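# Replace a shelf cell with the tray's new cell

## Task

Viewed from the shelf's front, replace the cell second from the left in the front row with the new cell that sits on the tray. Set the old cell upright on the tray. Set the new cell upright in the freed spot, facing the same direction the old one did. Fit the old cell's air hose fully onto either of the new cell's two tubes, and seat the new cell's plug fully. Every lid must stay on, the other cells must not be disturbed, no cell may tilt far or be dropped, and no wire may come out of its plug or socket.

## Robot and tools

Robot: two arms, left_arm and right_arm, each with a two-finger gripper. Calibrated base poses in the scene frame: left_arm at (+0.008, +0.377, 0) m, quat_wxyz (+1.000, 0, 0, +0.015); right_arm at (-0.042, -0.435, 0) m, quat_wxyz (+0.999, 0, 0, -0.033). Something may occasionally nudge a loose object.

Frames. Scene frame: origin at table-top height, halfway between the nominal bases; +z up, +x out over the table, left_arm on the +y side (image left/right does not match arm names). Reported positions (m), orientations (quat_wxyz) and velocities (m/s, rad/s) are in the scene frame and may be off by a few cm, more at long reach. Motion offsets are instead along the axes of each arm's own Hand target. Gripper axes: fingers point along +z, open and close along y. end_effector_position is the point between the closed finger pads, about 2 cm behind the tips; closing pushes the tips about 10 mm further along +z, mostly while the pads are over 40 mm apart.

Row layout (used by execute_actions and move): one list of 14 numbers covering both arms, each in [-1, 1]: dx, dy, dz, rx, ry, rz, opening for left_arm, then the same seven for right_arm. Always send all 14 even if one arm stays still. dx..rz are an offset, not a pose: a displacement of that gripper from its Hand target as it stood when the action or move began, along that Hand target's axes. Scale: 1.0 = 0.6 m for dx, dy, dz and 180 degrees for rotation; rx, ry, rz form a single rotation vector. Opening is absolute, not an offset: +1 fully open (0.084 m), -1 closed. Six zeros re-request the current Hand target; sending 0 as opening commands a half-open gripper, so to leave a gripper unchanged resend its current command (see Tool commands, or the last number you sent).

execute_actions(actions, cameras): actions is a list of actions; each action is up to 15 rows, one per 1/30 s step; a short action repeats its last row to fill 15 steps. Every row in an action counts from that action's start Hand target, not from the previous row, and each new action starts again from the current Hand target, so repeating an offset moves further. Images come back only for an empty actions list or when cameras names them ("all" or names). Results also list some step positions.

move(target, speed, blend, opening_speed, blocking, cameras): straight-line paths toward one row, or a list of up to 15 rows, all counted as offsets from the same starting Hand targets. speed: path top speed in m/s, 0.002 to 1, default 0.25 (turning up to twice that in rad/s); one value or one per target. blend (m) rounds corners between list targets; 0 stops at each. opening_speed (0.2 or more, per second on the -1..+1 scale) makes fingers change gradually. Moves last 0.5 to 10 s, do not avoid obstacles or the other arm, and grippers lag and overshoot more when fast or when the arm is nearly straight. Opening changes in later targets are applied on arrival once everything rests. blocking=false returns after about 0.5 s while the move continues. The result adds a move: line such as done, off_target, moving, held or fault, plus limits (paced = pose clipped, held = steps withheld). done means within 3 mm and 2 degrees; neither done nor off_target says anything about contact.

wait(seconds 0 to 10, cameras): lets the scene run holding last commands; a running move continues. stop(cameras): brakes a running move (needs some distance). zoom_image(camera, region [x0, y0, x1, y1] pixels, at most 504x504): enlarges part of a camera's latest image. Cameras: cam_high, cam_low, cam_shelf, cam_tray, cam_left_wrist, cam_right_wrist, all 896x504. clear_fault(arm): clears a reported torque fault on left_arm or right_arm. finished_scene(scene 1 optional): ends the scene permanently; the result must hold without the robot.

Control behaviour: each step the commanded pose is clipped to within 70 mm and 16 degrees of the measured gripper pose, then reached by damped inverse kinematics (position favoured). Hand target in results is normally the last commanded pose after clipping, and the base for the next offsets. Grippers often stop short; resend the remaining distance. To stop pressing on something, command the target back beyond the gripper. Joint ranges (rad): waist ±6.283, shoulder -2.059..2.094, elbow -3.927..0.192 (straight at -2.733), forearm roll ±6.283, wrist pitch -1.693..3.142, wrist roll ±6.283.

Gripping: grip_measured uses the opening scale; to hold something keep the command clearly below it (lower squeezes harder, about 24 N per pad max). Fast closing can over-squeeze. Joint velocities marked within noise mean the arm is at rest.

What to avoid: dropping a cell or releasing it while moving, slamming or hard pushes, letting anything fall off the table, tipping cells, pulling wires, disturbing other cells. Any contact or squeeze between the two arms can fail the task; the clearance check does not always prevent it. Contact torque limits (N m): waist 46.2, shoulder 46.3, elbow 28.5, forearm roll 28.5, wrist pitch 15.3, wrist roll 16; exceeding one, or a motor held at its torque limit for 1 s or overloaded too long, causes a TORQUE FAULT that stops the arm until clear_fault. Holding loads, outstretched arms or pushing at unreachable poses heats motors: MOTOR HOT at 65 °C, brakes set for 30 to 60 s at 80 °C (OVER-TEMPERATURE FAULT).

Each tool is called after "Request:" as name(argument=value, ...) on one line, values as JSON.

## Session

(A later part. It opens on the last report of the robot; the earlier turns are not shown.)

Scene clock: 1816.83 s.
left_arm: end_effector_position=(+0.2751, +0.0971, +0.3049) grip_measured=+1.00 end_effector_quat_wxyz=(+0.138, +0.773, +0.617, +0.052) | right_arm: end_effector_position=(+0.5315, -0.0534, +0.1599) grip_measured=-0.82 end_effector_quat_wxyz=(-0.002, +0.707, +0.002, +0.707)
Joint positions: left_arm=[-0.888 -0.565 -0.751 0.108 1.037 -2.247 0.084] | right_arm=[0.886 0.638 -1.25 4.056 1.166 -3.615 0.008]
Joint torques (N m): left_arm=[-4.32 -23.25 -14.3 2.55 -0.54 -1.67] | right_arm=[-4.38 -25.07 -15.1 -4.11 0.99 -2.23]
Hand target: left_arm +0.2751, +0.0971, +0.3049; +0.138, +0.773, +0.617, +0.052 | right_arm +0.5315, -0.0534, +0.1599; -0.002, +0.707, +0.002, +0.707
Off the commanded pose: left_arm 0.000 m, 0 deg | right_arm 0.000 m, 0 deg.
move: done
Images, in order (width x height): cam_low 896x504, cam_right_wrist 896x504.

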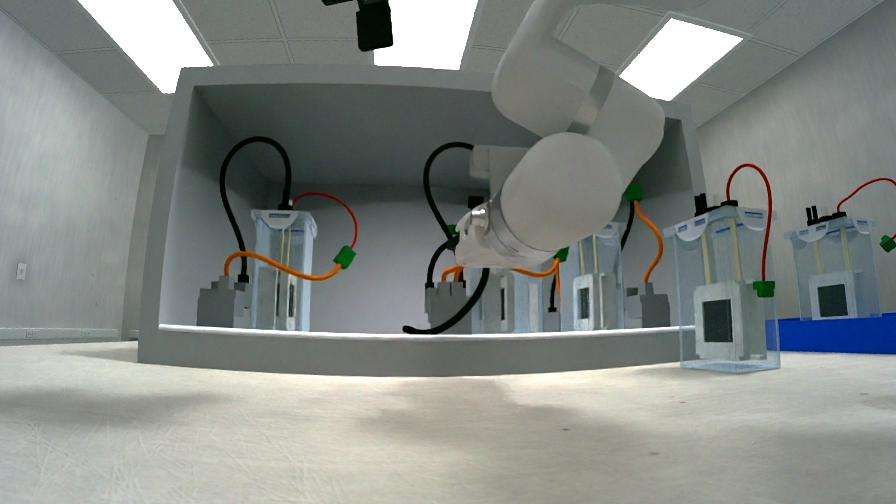

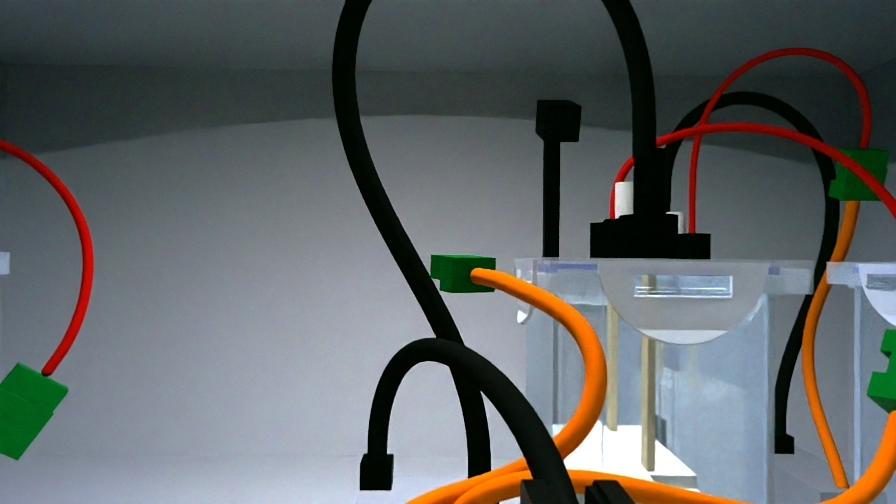

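Request:
move(target=[[0,0,0,0,0,0,1,0.09,-0.0,-0.06,0,0,0,-1]], speed=0.05, cameras=["cam_right_wrist","cam_low","cam_high","cam_shelf"])

Request:
zoom_image(camera="cam_low", region=[380, 160, 580, 400])

Scene clock: 1825.77 s.
left_arm: end_effector_position=(+0.2751, +0.0971, +0.3049) grip_measured=+1.00 end_effector_quat_wxyz=(+0.138, +0.773, +0.617, +0.052) | right_arm: end_effector_position=(+0.4955, -0.0535, +0.2138) grip_measured=-0.82 end_effector_quat_wxyz=(-0.002, +0.707, +0.002, +0.707)
Joint positions: left_arm=[-0.888 -0.565 -0.751 0.108 1.037 -2.247 0.084] | right_arm=[0.938 0.451 -1.119 4.125 1.158 -3.685 0.008]
Joint torques (N m): left_arm=[-4.34 -23.05 -14.47 2.49 -0.58 -1.61] | right_arm=[5.47 -33.14 -10.32 3.61 1.41 -2.25]
Hand target: left_arm +0.2751, +0.0971, +0.3049; +0.138, +0.773, +0.617, +0.052 | right_arm +0.4955, -0.0535, +0.2139; -0.002, +0.707, +0.002, +0.707
Off the commanded pose: left_arm 0.000 m, 0 deg | right_arm 0.000 m, 0 deg.
move: done
Images, in order (width x height): cam_high 896x504, cam_low 896x504, cam_shelf 896x504, cam_right_wrist 896x504.

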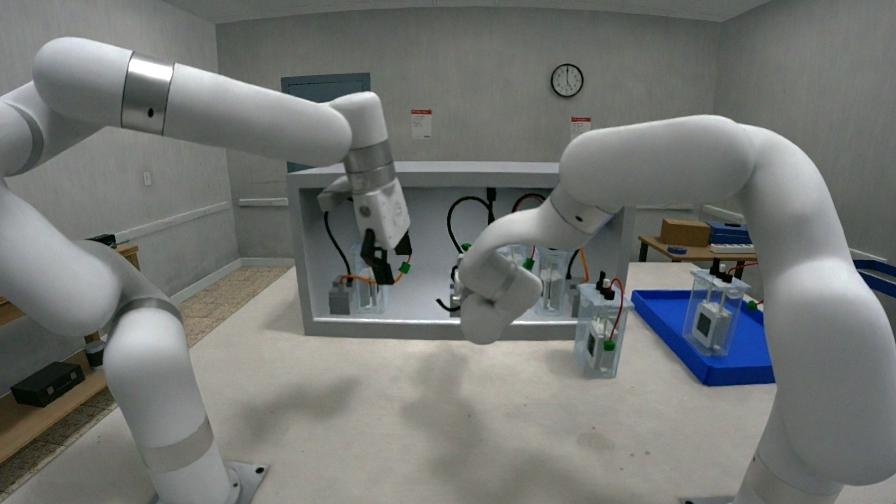

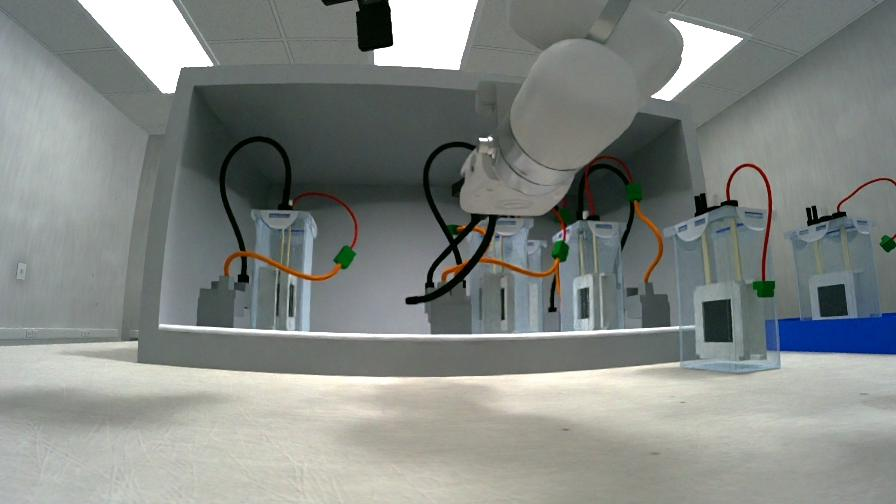

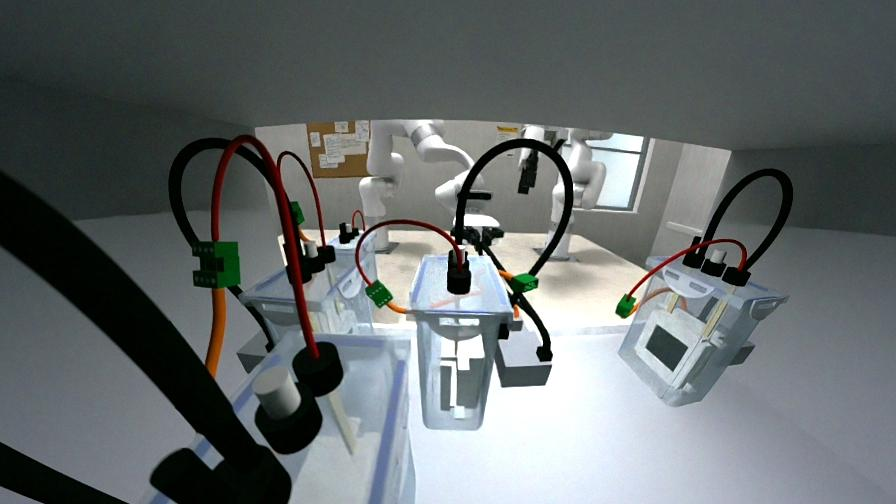

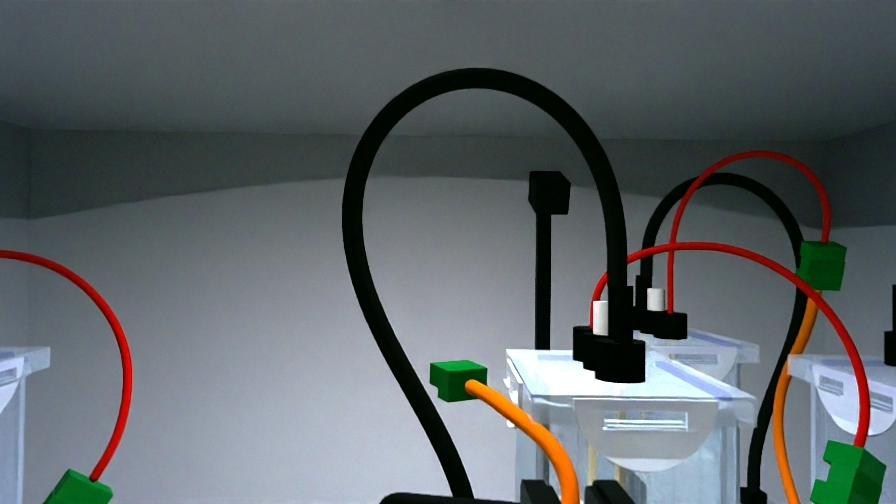

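Scaled by 2.100 from the camera's 896x504 image, which has a finer 1280x720 frame.

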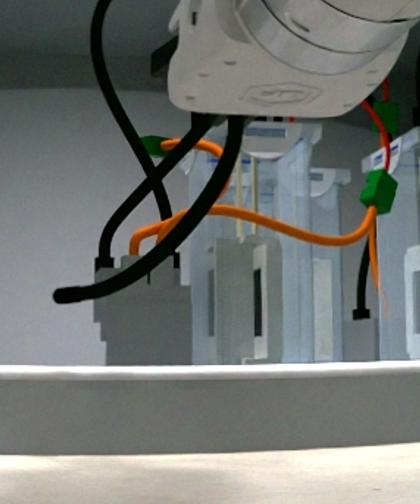

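Request:
move(target=[[0.031,0.259,0.098,0,0,0,1,0,0,0,0,0,0,-1]], speed=0.1, cameras=["cam_left_wrist","cam_high"])

Scene clock: 1847.83 s.
left_arm: end_effector_position=(+0.4402, +0.0752, +0.2902) grip_measured=+1.00 end_effector_quat_wxyz=(+0.138, +0.773, +0.617, +0.052) | right_arm: end_effector_position=(+0.4955, -0.0535, +0.2139) grip_measured=-0.82 end_effector_quat_wxyz=(-0.002, +0.707, +0.002, +0.707)
Joint positions: left_arm=[-0.649 -0.071 -1.146 0.03 0.922 -1.98 0.084] | right_arm=[0.938 0.451 -1.119 4.125 1.158 -3.685 0.008]
Joint torques (N m): left_arm=[4.97 -21.38 -21.43 -3.28 -0.73 1.93] | right_arm=[5.61 -33.5 -10.47 3.57 2.46 -2.03]
Hand target: left_arm +0.4402, +0.0752, +0.2902; +0.138, +0.773, +0.617, +0.052 | right_arm +0.4955, -0.0535, +0.2139; -0.002, +0.707, +0.002, +0.707
Off the commanded pose: left_arm 0.000 m, 0 deg | right_arm 0.000 m, 0 deg.
move: done
Images, in order (width x height): cam_high 896x504, cam_left_wrist 896x504.

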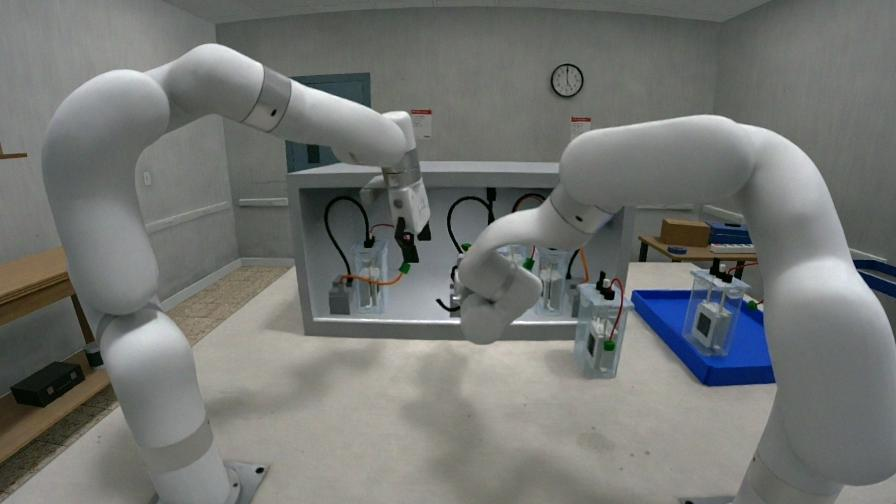

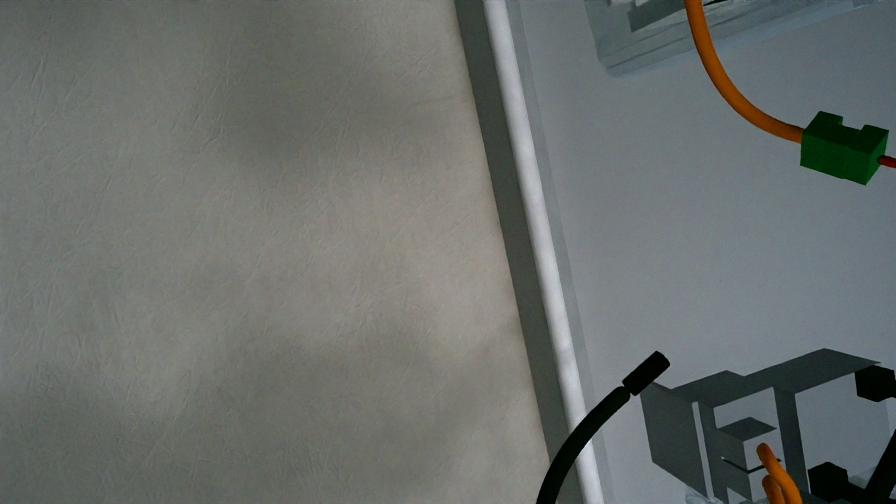

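Request:
move(target=[[0.172,-0.051,-0.1,-0.0857,-0.4263,-0.2052,1,0,0,0,0,0,0,-1]], speed=0.25)

Request:
move(target=[[0,0,0,0,0,-0.5,1,0,0,0,0,0,0,-1]], speed=0.5, cameras=["cam_high","cam_left_wrist"])

Scene clock: 1878.67 s.
left_arm: end_effector_position=(+0.4204, +0.1902, +0.3298) grip_measured=+1.00 end_effector_quat_wxyz=(+0.585, +0.397, +0.585, -0.397) | right_arm: end_effector_position=(+0.4955, -0.0535, +0.2139) grip_measured=-0.82 end_effector_quat_wxyz=(-0.002, +0.707, +0.002, +0.707)
Joint positions: left_arm=[0.067 -0.312 -0.524 -1.762 1.364 -0.815 0.084] | right_arm=[0.938 0.451 -1.119 4.125 1.158 -3.685 0.008]
Joint torques (N m): left_arm=[4.95 -10.62 -12.09 -4.81 4.19 1.94] | right_arm=[5.4 -33.58 -10.82 3.53 3.49 -2.04]
Hand target: left_arm +0.4204, +0.1902, +0.3298; +0.585, +0.397, +0.585, -0.397 | right_arm +0.4955, -0.0535, +0.2139; -0.002, +0.707, +0.002, +0.707
Off the commanded pose: left_arm 0.000 m, 0 deg | right_arm 0.000 m, 0 deg.
move: done

Scene clock: 1880.90 s.
left_arm: end_effector_position=(+0.4204, +0.1902, +0.3298) grip_measured=+1.00 end_effector_quat_wxyz=(+0.133, -0.133, +0.695, -0.694) | right_arm: end_effector_position=(+0.4955, -0.0535, +0.2139) grip_measured=-0.82 end_effector_quat_wxyz=(-0.002, +0.707, +0.002, +0.707)
Joint positions: left_arm=[0.067 -0.312 -0.524 -1.762 1.364 -2.386 0.084] | right_arm=[0.938 0.451 -1.119 4.125 1.158 -3.685 0.008]
Joint torques (N m): left_arm=[-4.43 -28.29 -19.59 0.99 -0.54 -2.09] | right_arm=[5.55 -33.54 -10.73 3.45 3.76 -2.04]
Hand target: left_arm +0.4204, +0.1902, +0.3298; +0.133, -0.133, +0.695, -0.694 | right_arm +0.4955, -0.0535, +0.2139; -0.002, +0.707, +0.002, +0.707
Off the commanded pose: left_arm 0.000 m, 0 deg | right_arm 0.000 m, 0 deg.
move: done
Images, in order (width x height): cam_high 896x504, cam_left_wrist 896x504.

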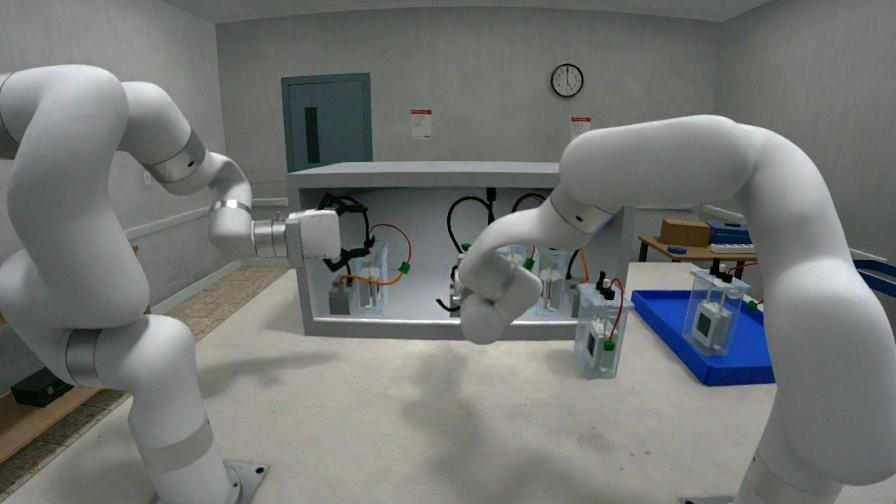

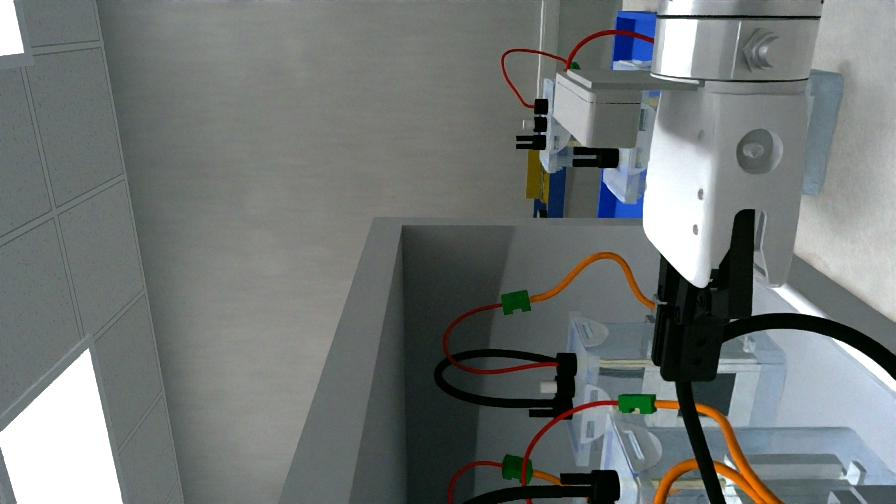

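Request:
move(target=[[-0.082,0.333,0.1,0,0,0,0.3,0,0,0,0,0,0,-1]], speed=0.15, cameras=["cam_high","cam_left_wrist","cam_low"])

Scene clock: 1887.57 s.
left_arm: end_effector_position=(+0.4884, +0.1528, +0.1301) grip_measured=+0.29 end_effector_quat_wxyz=(+0.133, -0.133, +0.695, -0.694) | right_arm: end_effector_position=(+0.4955, -0.0535, +0.2139) grip_measured=-0.82 end_effector_quat_wxyz=(-0.002, +0.707, +0.002, +0.707)
Joint positions: left_arm=[-0.03 0.464 -0.813 -1.928 1.444 -1.896 0.056] | right_arm=[0.938 0.451 -1.119 4.125 1.158 -3.685 0.008]
Joint torques (N m): left_arm=[-4.38 -26.9 -14.25 -3.92 4.83 1.85] | right_arm=[5.62 -33.2 -10.98 3.51 4.01 -2.1]
Hand target: left_arm +0.4884, +0.1527, +0.1300; +0.133, -0.133, +0.695, -0.694 | right_arm +0.4955, -0.0535, +0.2139; -0.002, +0.707, +0.002, +0.707
Off the commanded pose: left_arm 0.000 m, 0 deg | right_arm 0.000 m, 0 deg.
move: done
Images, in order (width x height): cam_high 896x504, cam_low 896x504, cam_left_wrist 896x504.

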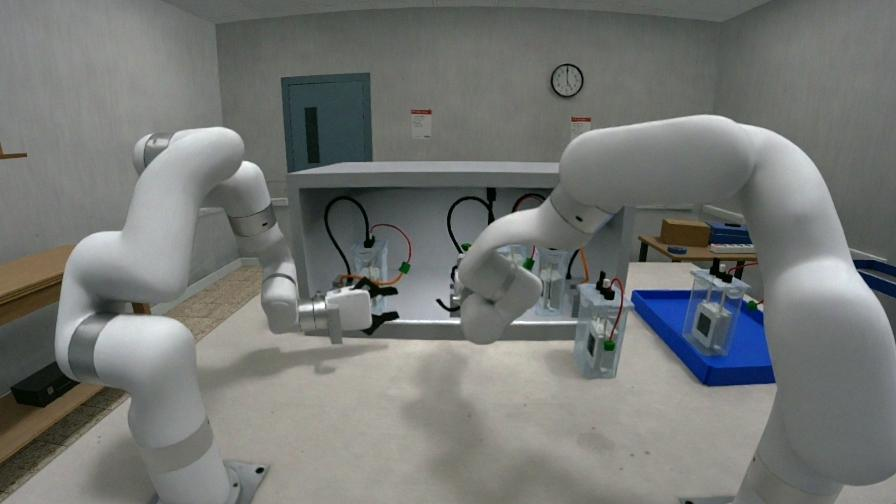

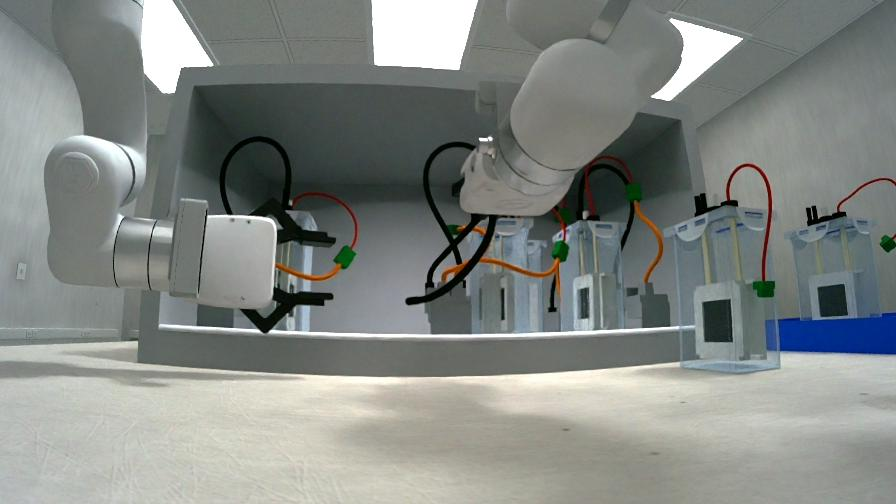

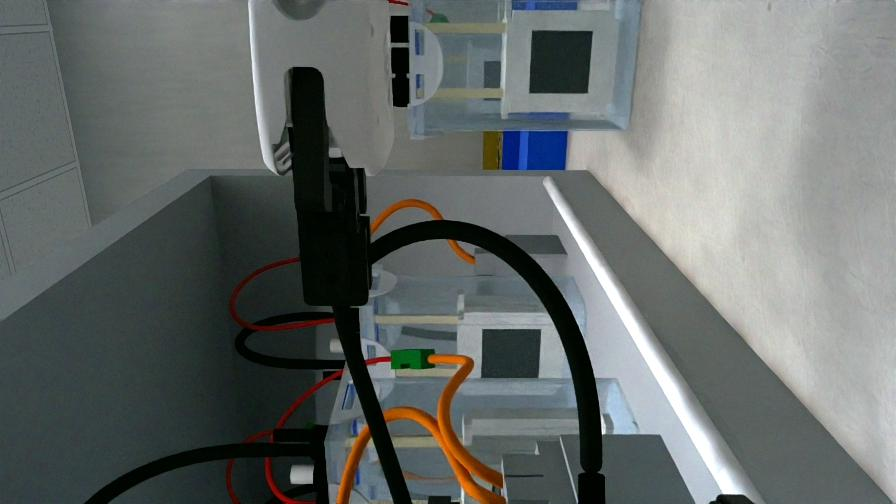

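Request:
move(target=[[-0.015,0.0485,0.11,0,0,0,0.2,0,0,0,0,0,0,-1]], speed=0.1, cameras=["cam_high","cam_left_wrist","cam_low"])

Scene clock: 1896.57 s.
left_arm: end_effector_position=(+0.5212, +0.0948, +0.1010) grip_measured=+0.19 end_effector_quat_wxyz=(+0.134, -0.133, +0.695, -0.694) | right_arm: end_effector_position=(+0.4955, -0.0535, +0.2139) grip_measured=-0.82 end_effector_quat_wxyz=(-0.002, +0.707, +0.002, +0.707)
Joint positions: left_arm=[-0.173 0.624 -0.984 -2.064 1.395 -1.885 0.052] | right_arm=[0.938 0.451 -1.119 4.125 1.158 -3.685 0.008]
Joint torques (N m): left_arm=[-4.49 -30.92 -14.63 -3.74 0.17 -1.82] | right_arm=[5.61 -33.19 -11.13 3.28 3.88 -1.96]
Hand target: left_arm +0.5212, +0.0948, +0.1009; +0.133, -0.133, +0.695, -0.694 | right_arm +0.4955, -0.0535, +0.2139; -0.002, +0.707, +0.002, +0.707
Off the commanded pose: left_arm 0.000 m, 0 deg | right_arm 0.000 m, 0 deg.
move: done
Images, in order (width x height): cam_high 896x504, cam_low 896x504, cam_left_wrist 896x504.

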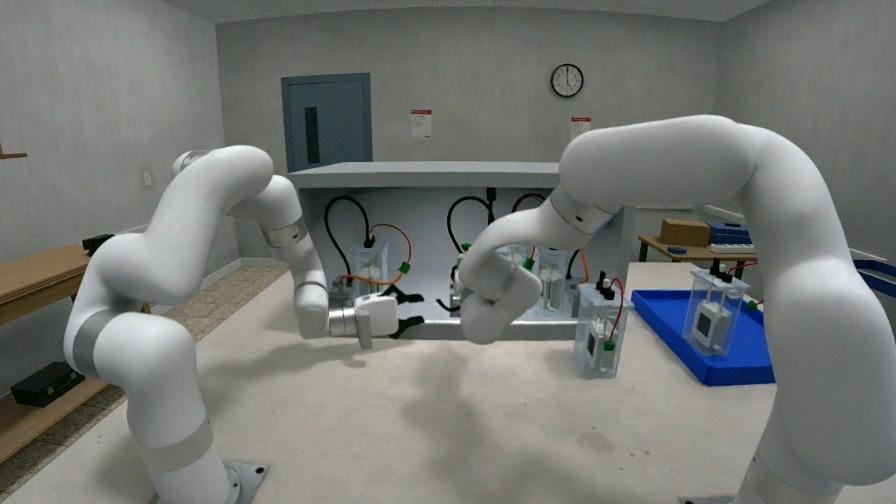

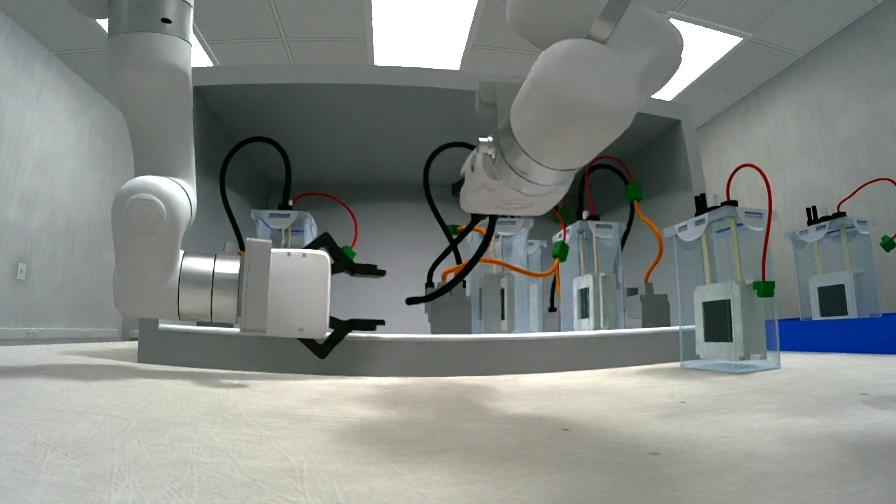

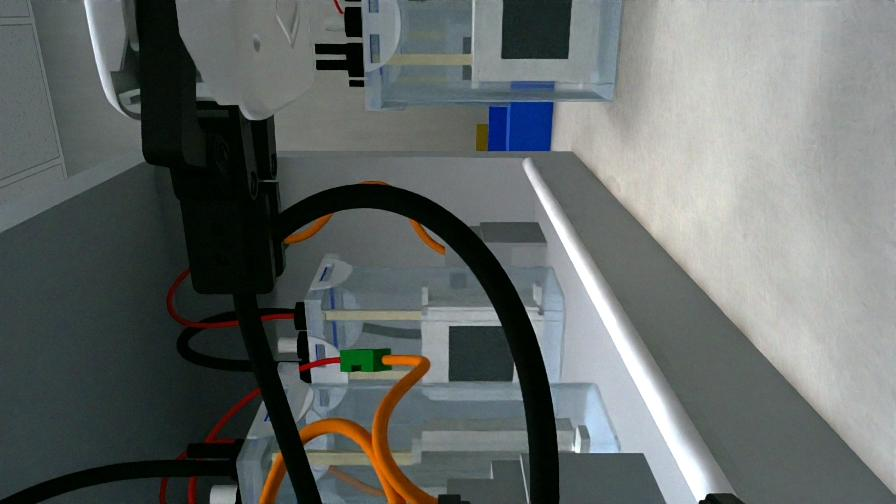

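Request:
move(target=[[0,0,0.116,0,0,0,0.2,0,0,0,0,0,0,-1]], speed=0.06, cameras=["cam_left_wrist","cam_low","cam_shelf"])

Request:
zoom_image(camera="cam_low", region=[300, 200, 520, 360])

Request:
zoom_image(camera="cam_shelf", region=[440, 200, 640, 360])

Scene clock: 1902.30 s.
left_arm: end_effector_position=(+0.5434, +0.0265, +0.1175) grip_measured=+0.19 end_effector_quat_wxyz=(+0.131, -0.121, +0.677, -0.714) | right_arm: end_effector_position=(+0.4955, -0.0535, +0.2139) grip_measured=-0.82 end_effector_quat_wxyz=(-0.002, +0.707, +0.002, +0.707)
Joint positions: left_arm=[-0.31 0.692 -1.131 -2.182 1.367 -1.921 0.052] | right_arm=[0.938 0.451 -1.119 4.125 1.158 -3.685 0.008]
Joint torques (N m): left_arm=[1.26 -34.63 -13.41 -3.03 4.98 -0.1] | right_arm=[5.43 -33.46 -11.12 3.32 4.01 -2.15]
Hand target: left_arm +0.5434, +0.0265, +0.1175; +0.131, -0.121, +0.677, -0.714 (not the last commanded pose) | right_arm +0.4955, -0.0535, +0.2139; -0.002, +0.707, +0.002, +0.707
Tool commands: left_gripper/opening=+0.2 right_gripper/opening=-1.0
Off the commanded pose: left_arm 0.017 m, 3 deg | right_arm 0.000 m, 0 deg.
TORQUE FAULT: the external load on joint 5 (wrist pitch) of the left arm reached its load limit, and that arm stopped. The contact can be on any part of that arm beyond that joint, not only on its tool. A torque fault puts only its own arm into a fault stop. That arm's remaining commands of this call were not run. The hold on joint 5 (wrist pitch) of that arm was moved back by the arm itself, up to 3 degrees, as the stop began. That arm is still stopped at the end of this call. While its stop runs, that arm, its gripper or tool too, takes no new command.
CLEAR FAULT: the left arm stays stopped (state 4) until you call clear_fault(arm="left_arm").
End effector pose when the fault began: left_arm: position (+0.5463, +0.0316, +0.1048), quat_wxyz (+0.134, -0.131, +0.692, -0.697)
Joint positions when the fault began: left_arm=[-0.31 0.693 -1.131 -2.182 1.316 -1.921 0.052]
move: fault (left_arm)
Images, in order (width x height): cam_low 896x504, cam_shelf 896x504, cam_left_wrist 896x504.

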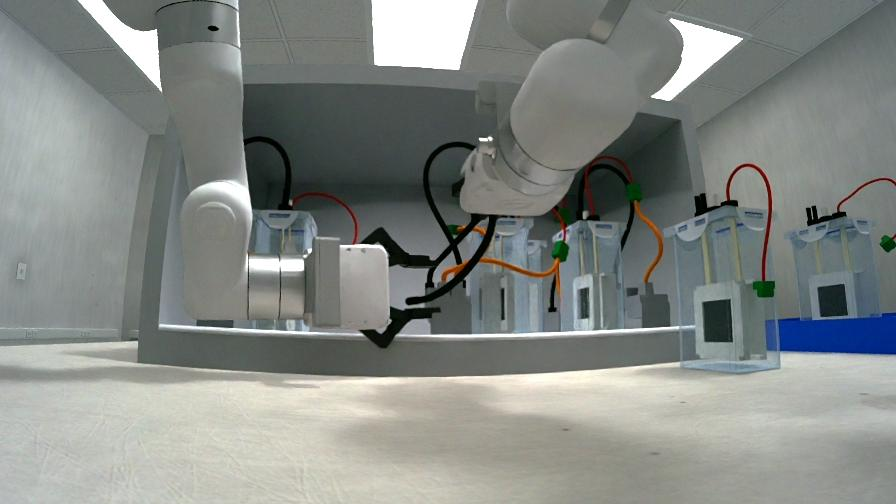

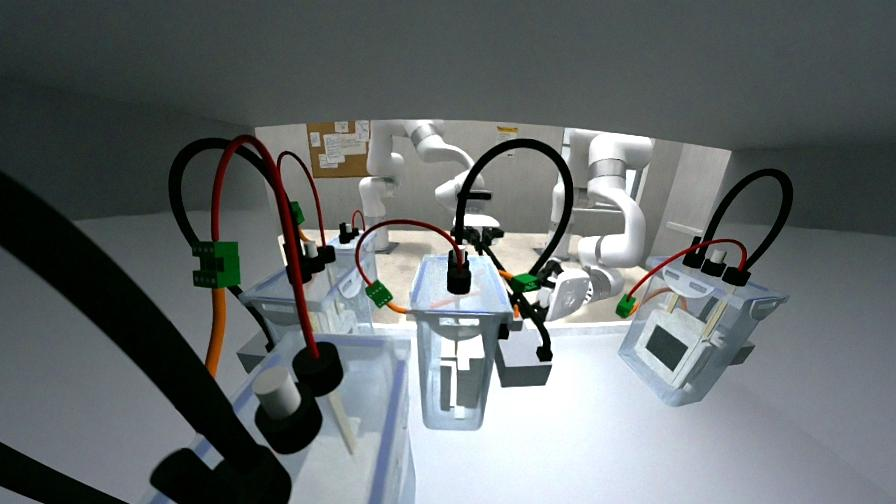

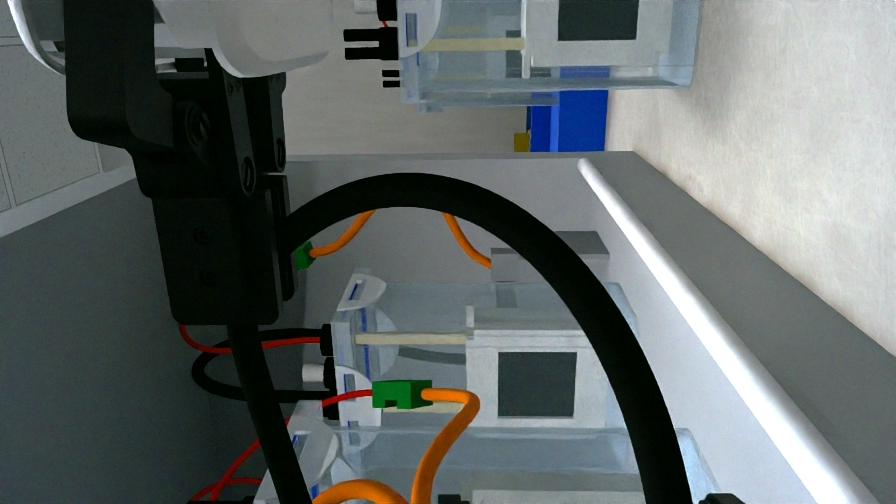

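Scaled by 2.291 from the camera's 896x504 image, which has a finer 1280x720 frame.

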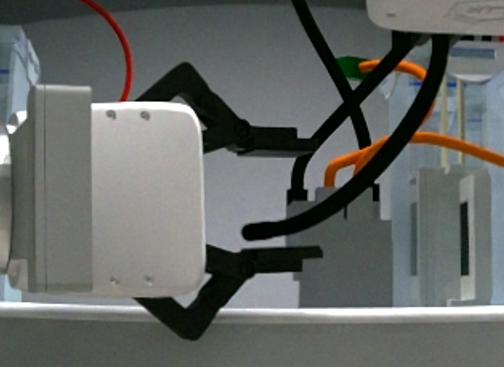

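Scaled by 2.520 from the camera's 896x504 image, which has a finer 1280x720 frame.

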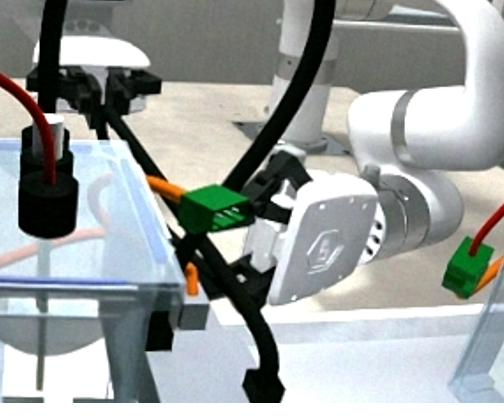

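Request:
clear_fault(arm="left_arm")

Request:
move(target=[[0,0,0,0,0,0,-0.4,0,0,0,0,0,0,-1]], opening_speed=0.5, cameras=["cam_left_wrist","cam_low"])

Request:
zoom_image(camera="cam_low", region=[300, 200, 520, 360])

Scene clock: 1909.20 s.
left_arm: end_effector_position=(+0.5434, +0.0265, +0.1175) grip_measured=+0.19 end_effector_quat_wxyz=(+0.131, -0.121, +0.677, -0.714) | right_arm: end_effector_position=(+0.4955, -0.0535, +0.2139) grip_measured=-0.82 end_effector_quat_wxyz=(-0.002, +0.707, +0.002, +0.707)
Joint positions: left_arm=[-0.31 0.692 -1.131 -2.182 1.367 -1.921 0.052] | right_arm=[0.938 0.451 -1.119 4.125 1.158 -3.685 0.008]
Joint torques (N m): left_arm=[1.47 -34.46 -13.4 -2.98 4.98 -0.11] | right_arm=[5.51 -33.29 -11.54 3.01 3.91 -1.94]
Hand target: left_arm +0.5434, +0.0265, +0.1175; +0.131, -0.121, +0.677, -0.714 (not the last commanded pose) | right_arm +0.4955, -0.0535, +0.2139; -0.002, +0.707, +0.002, +0.707
Tool commands: left_gripper/opening=+0.2 right_gripper/opening=-1.0
Off the commanded pose: left_arm 0.017 m, 3 deg | right_arm 0.000 m, 0 deg.
TORQUE FAULT, CONTINUED: the left arm's stop, for the torque fault of joint 5 (wrist pitch) that an earlier result reported, is over. The call counts as one of the actions that you can send in this scene. The hold on joint 5 (wrist pitch) of that arm was moved back by the arm itself, up to 3 degrees, as the stop began. That arm's target is now where it stood when the stop ended, not its last command. That arm keeps its grip as last carried out and accepts commands again: back off and push less far.
CLEAR FAULT: your call cleared the left arm's torque fault. If a joint's load stays at its limit, that arm stops again at once.

Scene clock: 1910.63 s.
left_arm: end_effector_position=(+0.5434, +0.0265, +0.1175) grip_measured=-0.42 end_effector_quat_wxyz=(+0.131, -0.121, +0.677, -0.714) | right_arm: end_effector_position=(+0.4955, -0.0535, +0.2139) grip_measured=-0.82 end_effector_quat_wxyz=(-0.002, +0.707, +0.002, +0.707)
Joint positions: left_arm=[-0.31 0.692 -1.131 -2.182 1.367 -1.921 0.026] | right_arm=[0.938 0.451 -1.119 4.125 1.158 -3.685 0.008]
Joint torques (N m): left_arm=[0.27 -42.53 -11.84 -0.97 2.52 -0.07] | right_arm=[5.41 -33.26 -11.45 3.09 4.05 -1.97]
Hand target: left_arm +0.5434, +0.0265, +0.1175; +0.131, -0.121, +0.677, -0.714 | right_arm +0.4955, -0.0535, +0.2139; -0.002, +0.707, +0.002, +0.707
Off the commanded pose: left_arm 0.000 m, 0 deg | right_arm 0.000 m, 0 deg.
move: done
Images, in order (width x height): cam_low 896x504, cam_left_wrist 896x504.

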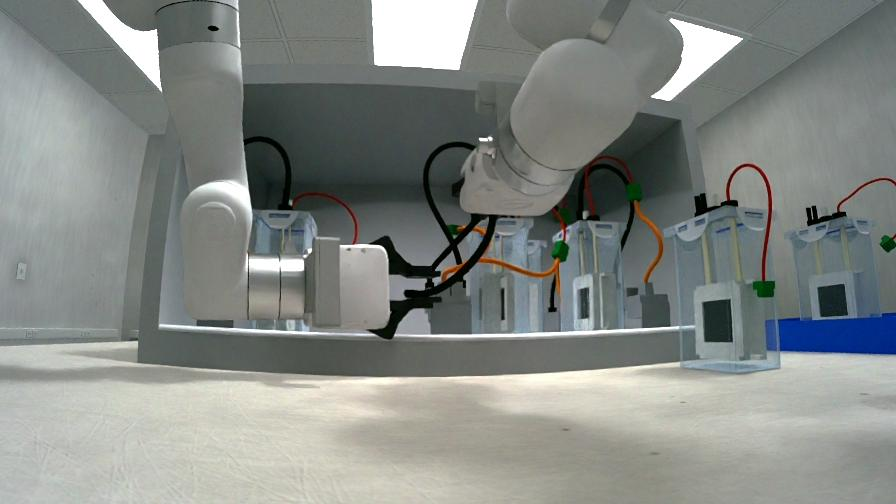

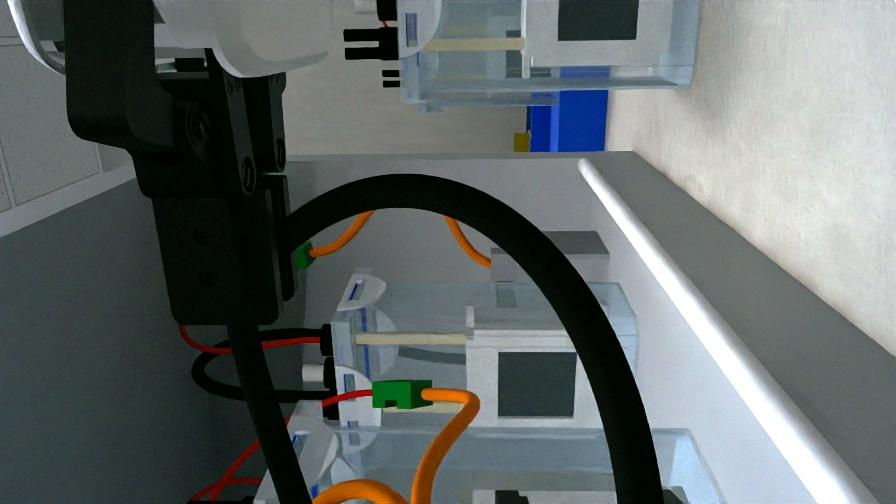

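Scaled by 2.291 from the camera's 896x504 image, which has a finer 1280x720 frame.

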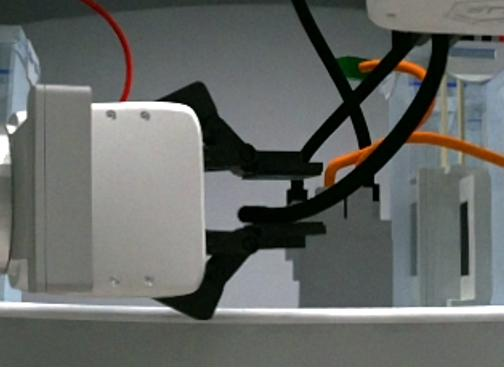

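Request:
move(target=[[0,0,0,0,0,0,-1,0,0,0,0,0,0,-1]], opening_speed=0.5, cameras=["cam_left_wrist","cam_low"])

Request:
zoom_image(camera="cam_low", region=[300, 200, 520, 360])

Scene clock: 1914.33 s.
left_arm: end_effector_position=(+0.5434, +0.0265, +0.1175) grip_measured=-0.81 end_effector_quat_wxyz=(+0.131, -0.121, +0.677, -0.714) | right_arm: end_effector_position=(+0.4955, -0.0535, +0.2139) grip_measured=-0.82 end_effector_quat_wxyz=(-0.002, +0.707, +0.002, +0.707)
Joint positions: left_arm=[-0.31 0.692 -1.131 -2.182 1.367 -1.921 0.008] | right_arm=[0.938 0.451 -1.119 4.125 1.158 -3.685 0.008]
Joint torques (N m): left_arm=[0.09 -42.2 -11.83 -0.91 2.6 -0.09] | right_arm=[5.47 -33.39 -11.49 3.01 4 -1.92]
Hand target: left_arm +0.5434, +0.0265, +0.1175; +0.131, -0.121, +0.677, -0.714 | right_arm +0.4955, -0.0535, +0.2139; -0.002, +0.707, +0.002, +0.707
Off the commanded pose: left_arm 0.000 m, 0 deg | right_arm 0.000 m, 0 deg.
move: done
Images, in order (width x height): cam_low 896x504, cam_left_wrist 896x504.

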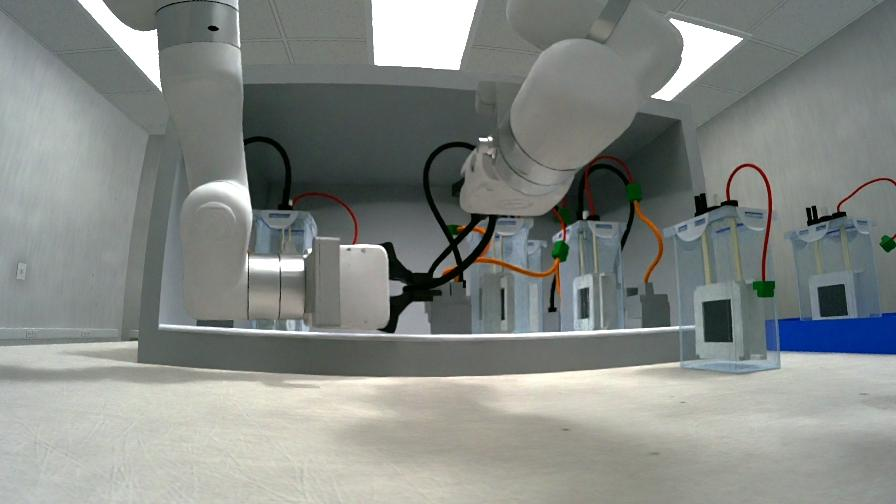

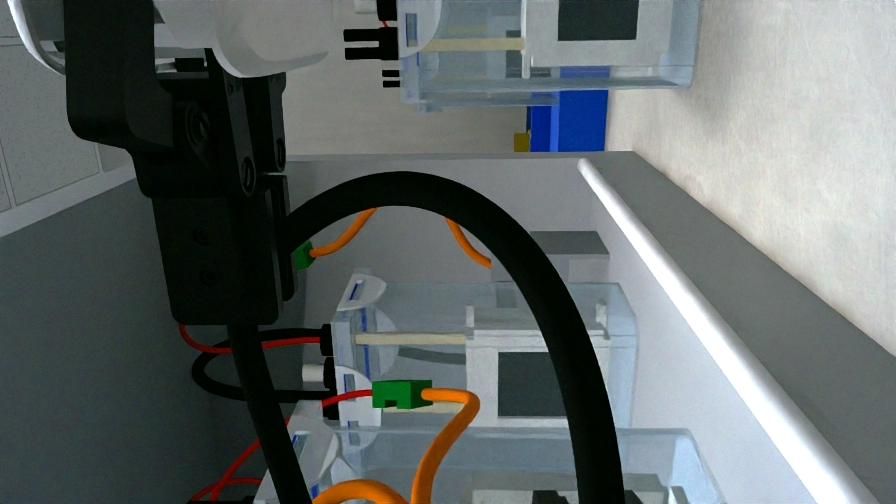

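Scaled by 2.291 from the camera's 896x504 image, which has a finer 1280x720 frame.

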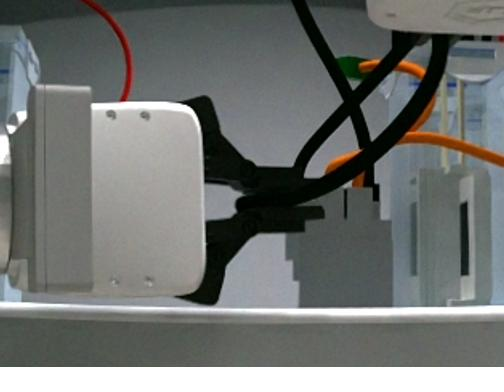

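Request:
move(target=[[0,0,0,0,0,0,-1,0,0,0,0,0,0,0]], opening_speed=0.6)

Request:
move(target=[[0,0,0,0,0,0,-1,0,0,-0.2,0,0,0,0],[0,0,0,0,0,0,-1,0.22,0.37,-0.17,0,0,0,1]], speed=0.12, cameras=["cam_left_wrist","cam_low","cam_high"])

Request:
zoom_image(camera="cam_low", region=[300, 120, 520, 360])

Scene clock: 1921.23 s.
left_arm: end_effector_position=(+0.5434, +0.0265, +0.1175) grip_measured=-0.81 end_effector_quat_wxyz=(+0.131, -0.121, +0.677, -0.714) | right_arm: end_effector_position=(+0.4955, -0.0535, +0.2139) grip_measured=-0.01 end_effector_quat_wxyz=(-0.002, +0.707, +0.002, +0.707)
Joint positions: left_arm=[-0.31 0.692 -1.131 -2.182 1.367 -1.921 0.008] | right_arm=[0.938 0.451 -1.119 4.125 1.158 -3.685 0.044]
Joint torques (N m): left_arm=[0.09 -42.4 -11.9 -1.02 2.59 -0.05] | right_arm=[-3.62 -23.65 -11.67 3.13 2.56 -2.01]
Hand target: left_arm +0.5434, +0.0265, +0.1175; +0.131, -0.121, +0.677, -0.714 | right_arm +0.4955, -0.0535, +0.2139; -0.002, +0.707, +0.002, +0.707
Off the commanded pose: left_arm 0.000 m, 0 deg | right_arm 0.000 m, 0 deg.
move: done

Scene clock: 1925.77 s.
left_arm: end_effector_position=(+0.5434, +0.0265, +0.1175) grip_measured=-0.81 end_effector_quat_wxyz=(+0.131, -0.121, +0.677, -0.714) | right_arm: end_effector_position=(+0.3948, -0.2759, +0.3462) grip_measured=+1.00 end_effector_quat_wxyz=(-0.002, +0.707, +0.002, +0.707)
Joint positions: left_arm=[-0.31 0.692 -1.131 -2.182 1.367 -1.921 0.008] | right_arm=[0.609 -0.578 -0.399 3.958 0.779 -3.791 0.084]
Joint torques (N m): left_arm=[0.27 -42.21 -11.88 -1.1 2.6 -0.1] | right_arm=[-4.39 -13.27 -18.09 -3.98 0.76 2.25]
Hand target: left_arm +0.5434, +0.0265, +0.1175; +0.131, -0.121, +0.677, -0.714 | right_arm +0.3948, -0.2759, +0.3462; -0.002, +0.707, +0.002, +0.707
Off the commanded pose: left_arm 0.000 m, 0 deg | right_arm 0.000 m, 0 deg.
move: done
Images, in order (width x height): cam_high 896x504, cam_low 896x504, cam_left_wrist 896x504.

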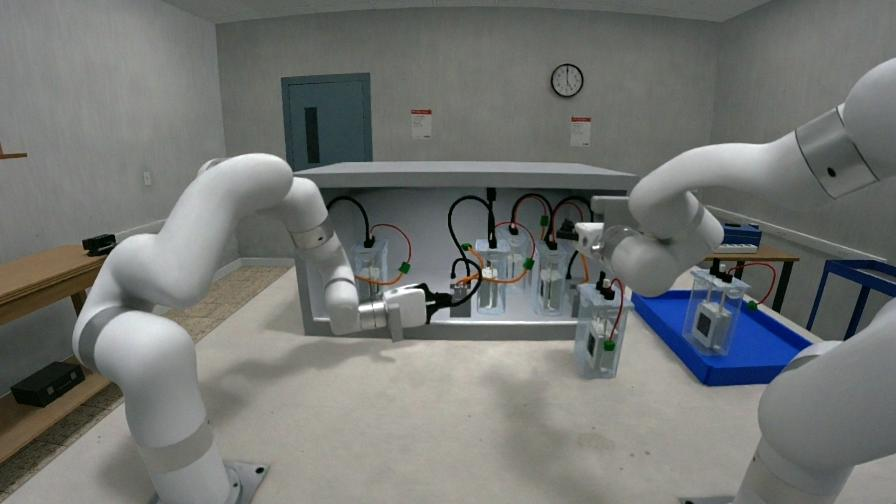

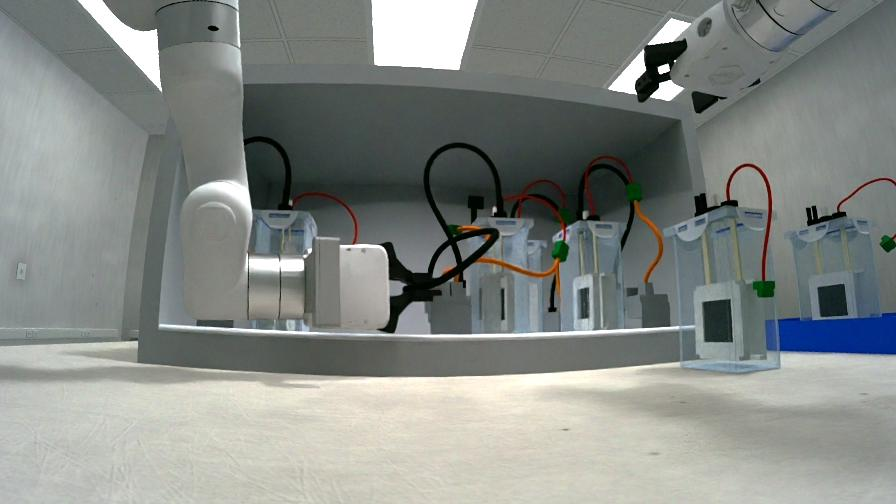

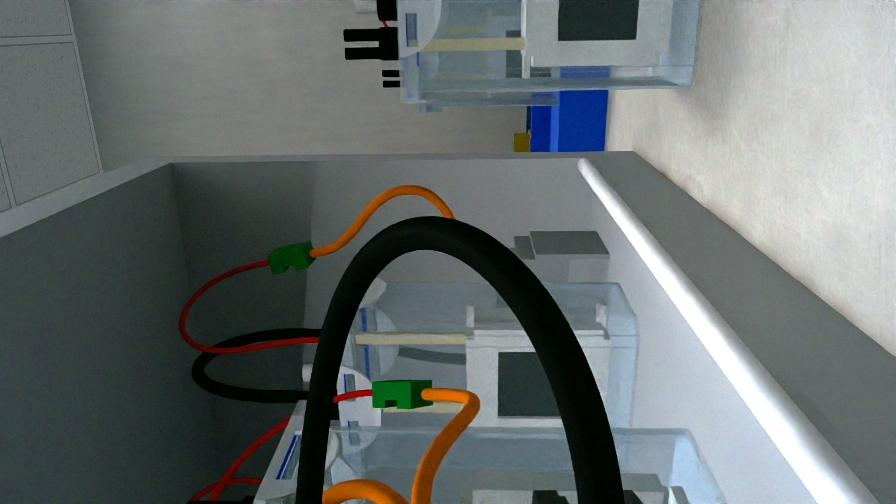

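Scaled by 2.100 from the camera's 896x504 image, which has a finer 1280x720 frame.

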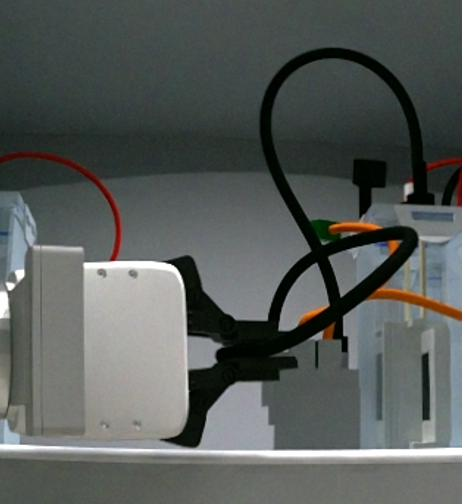

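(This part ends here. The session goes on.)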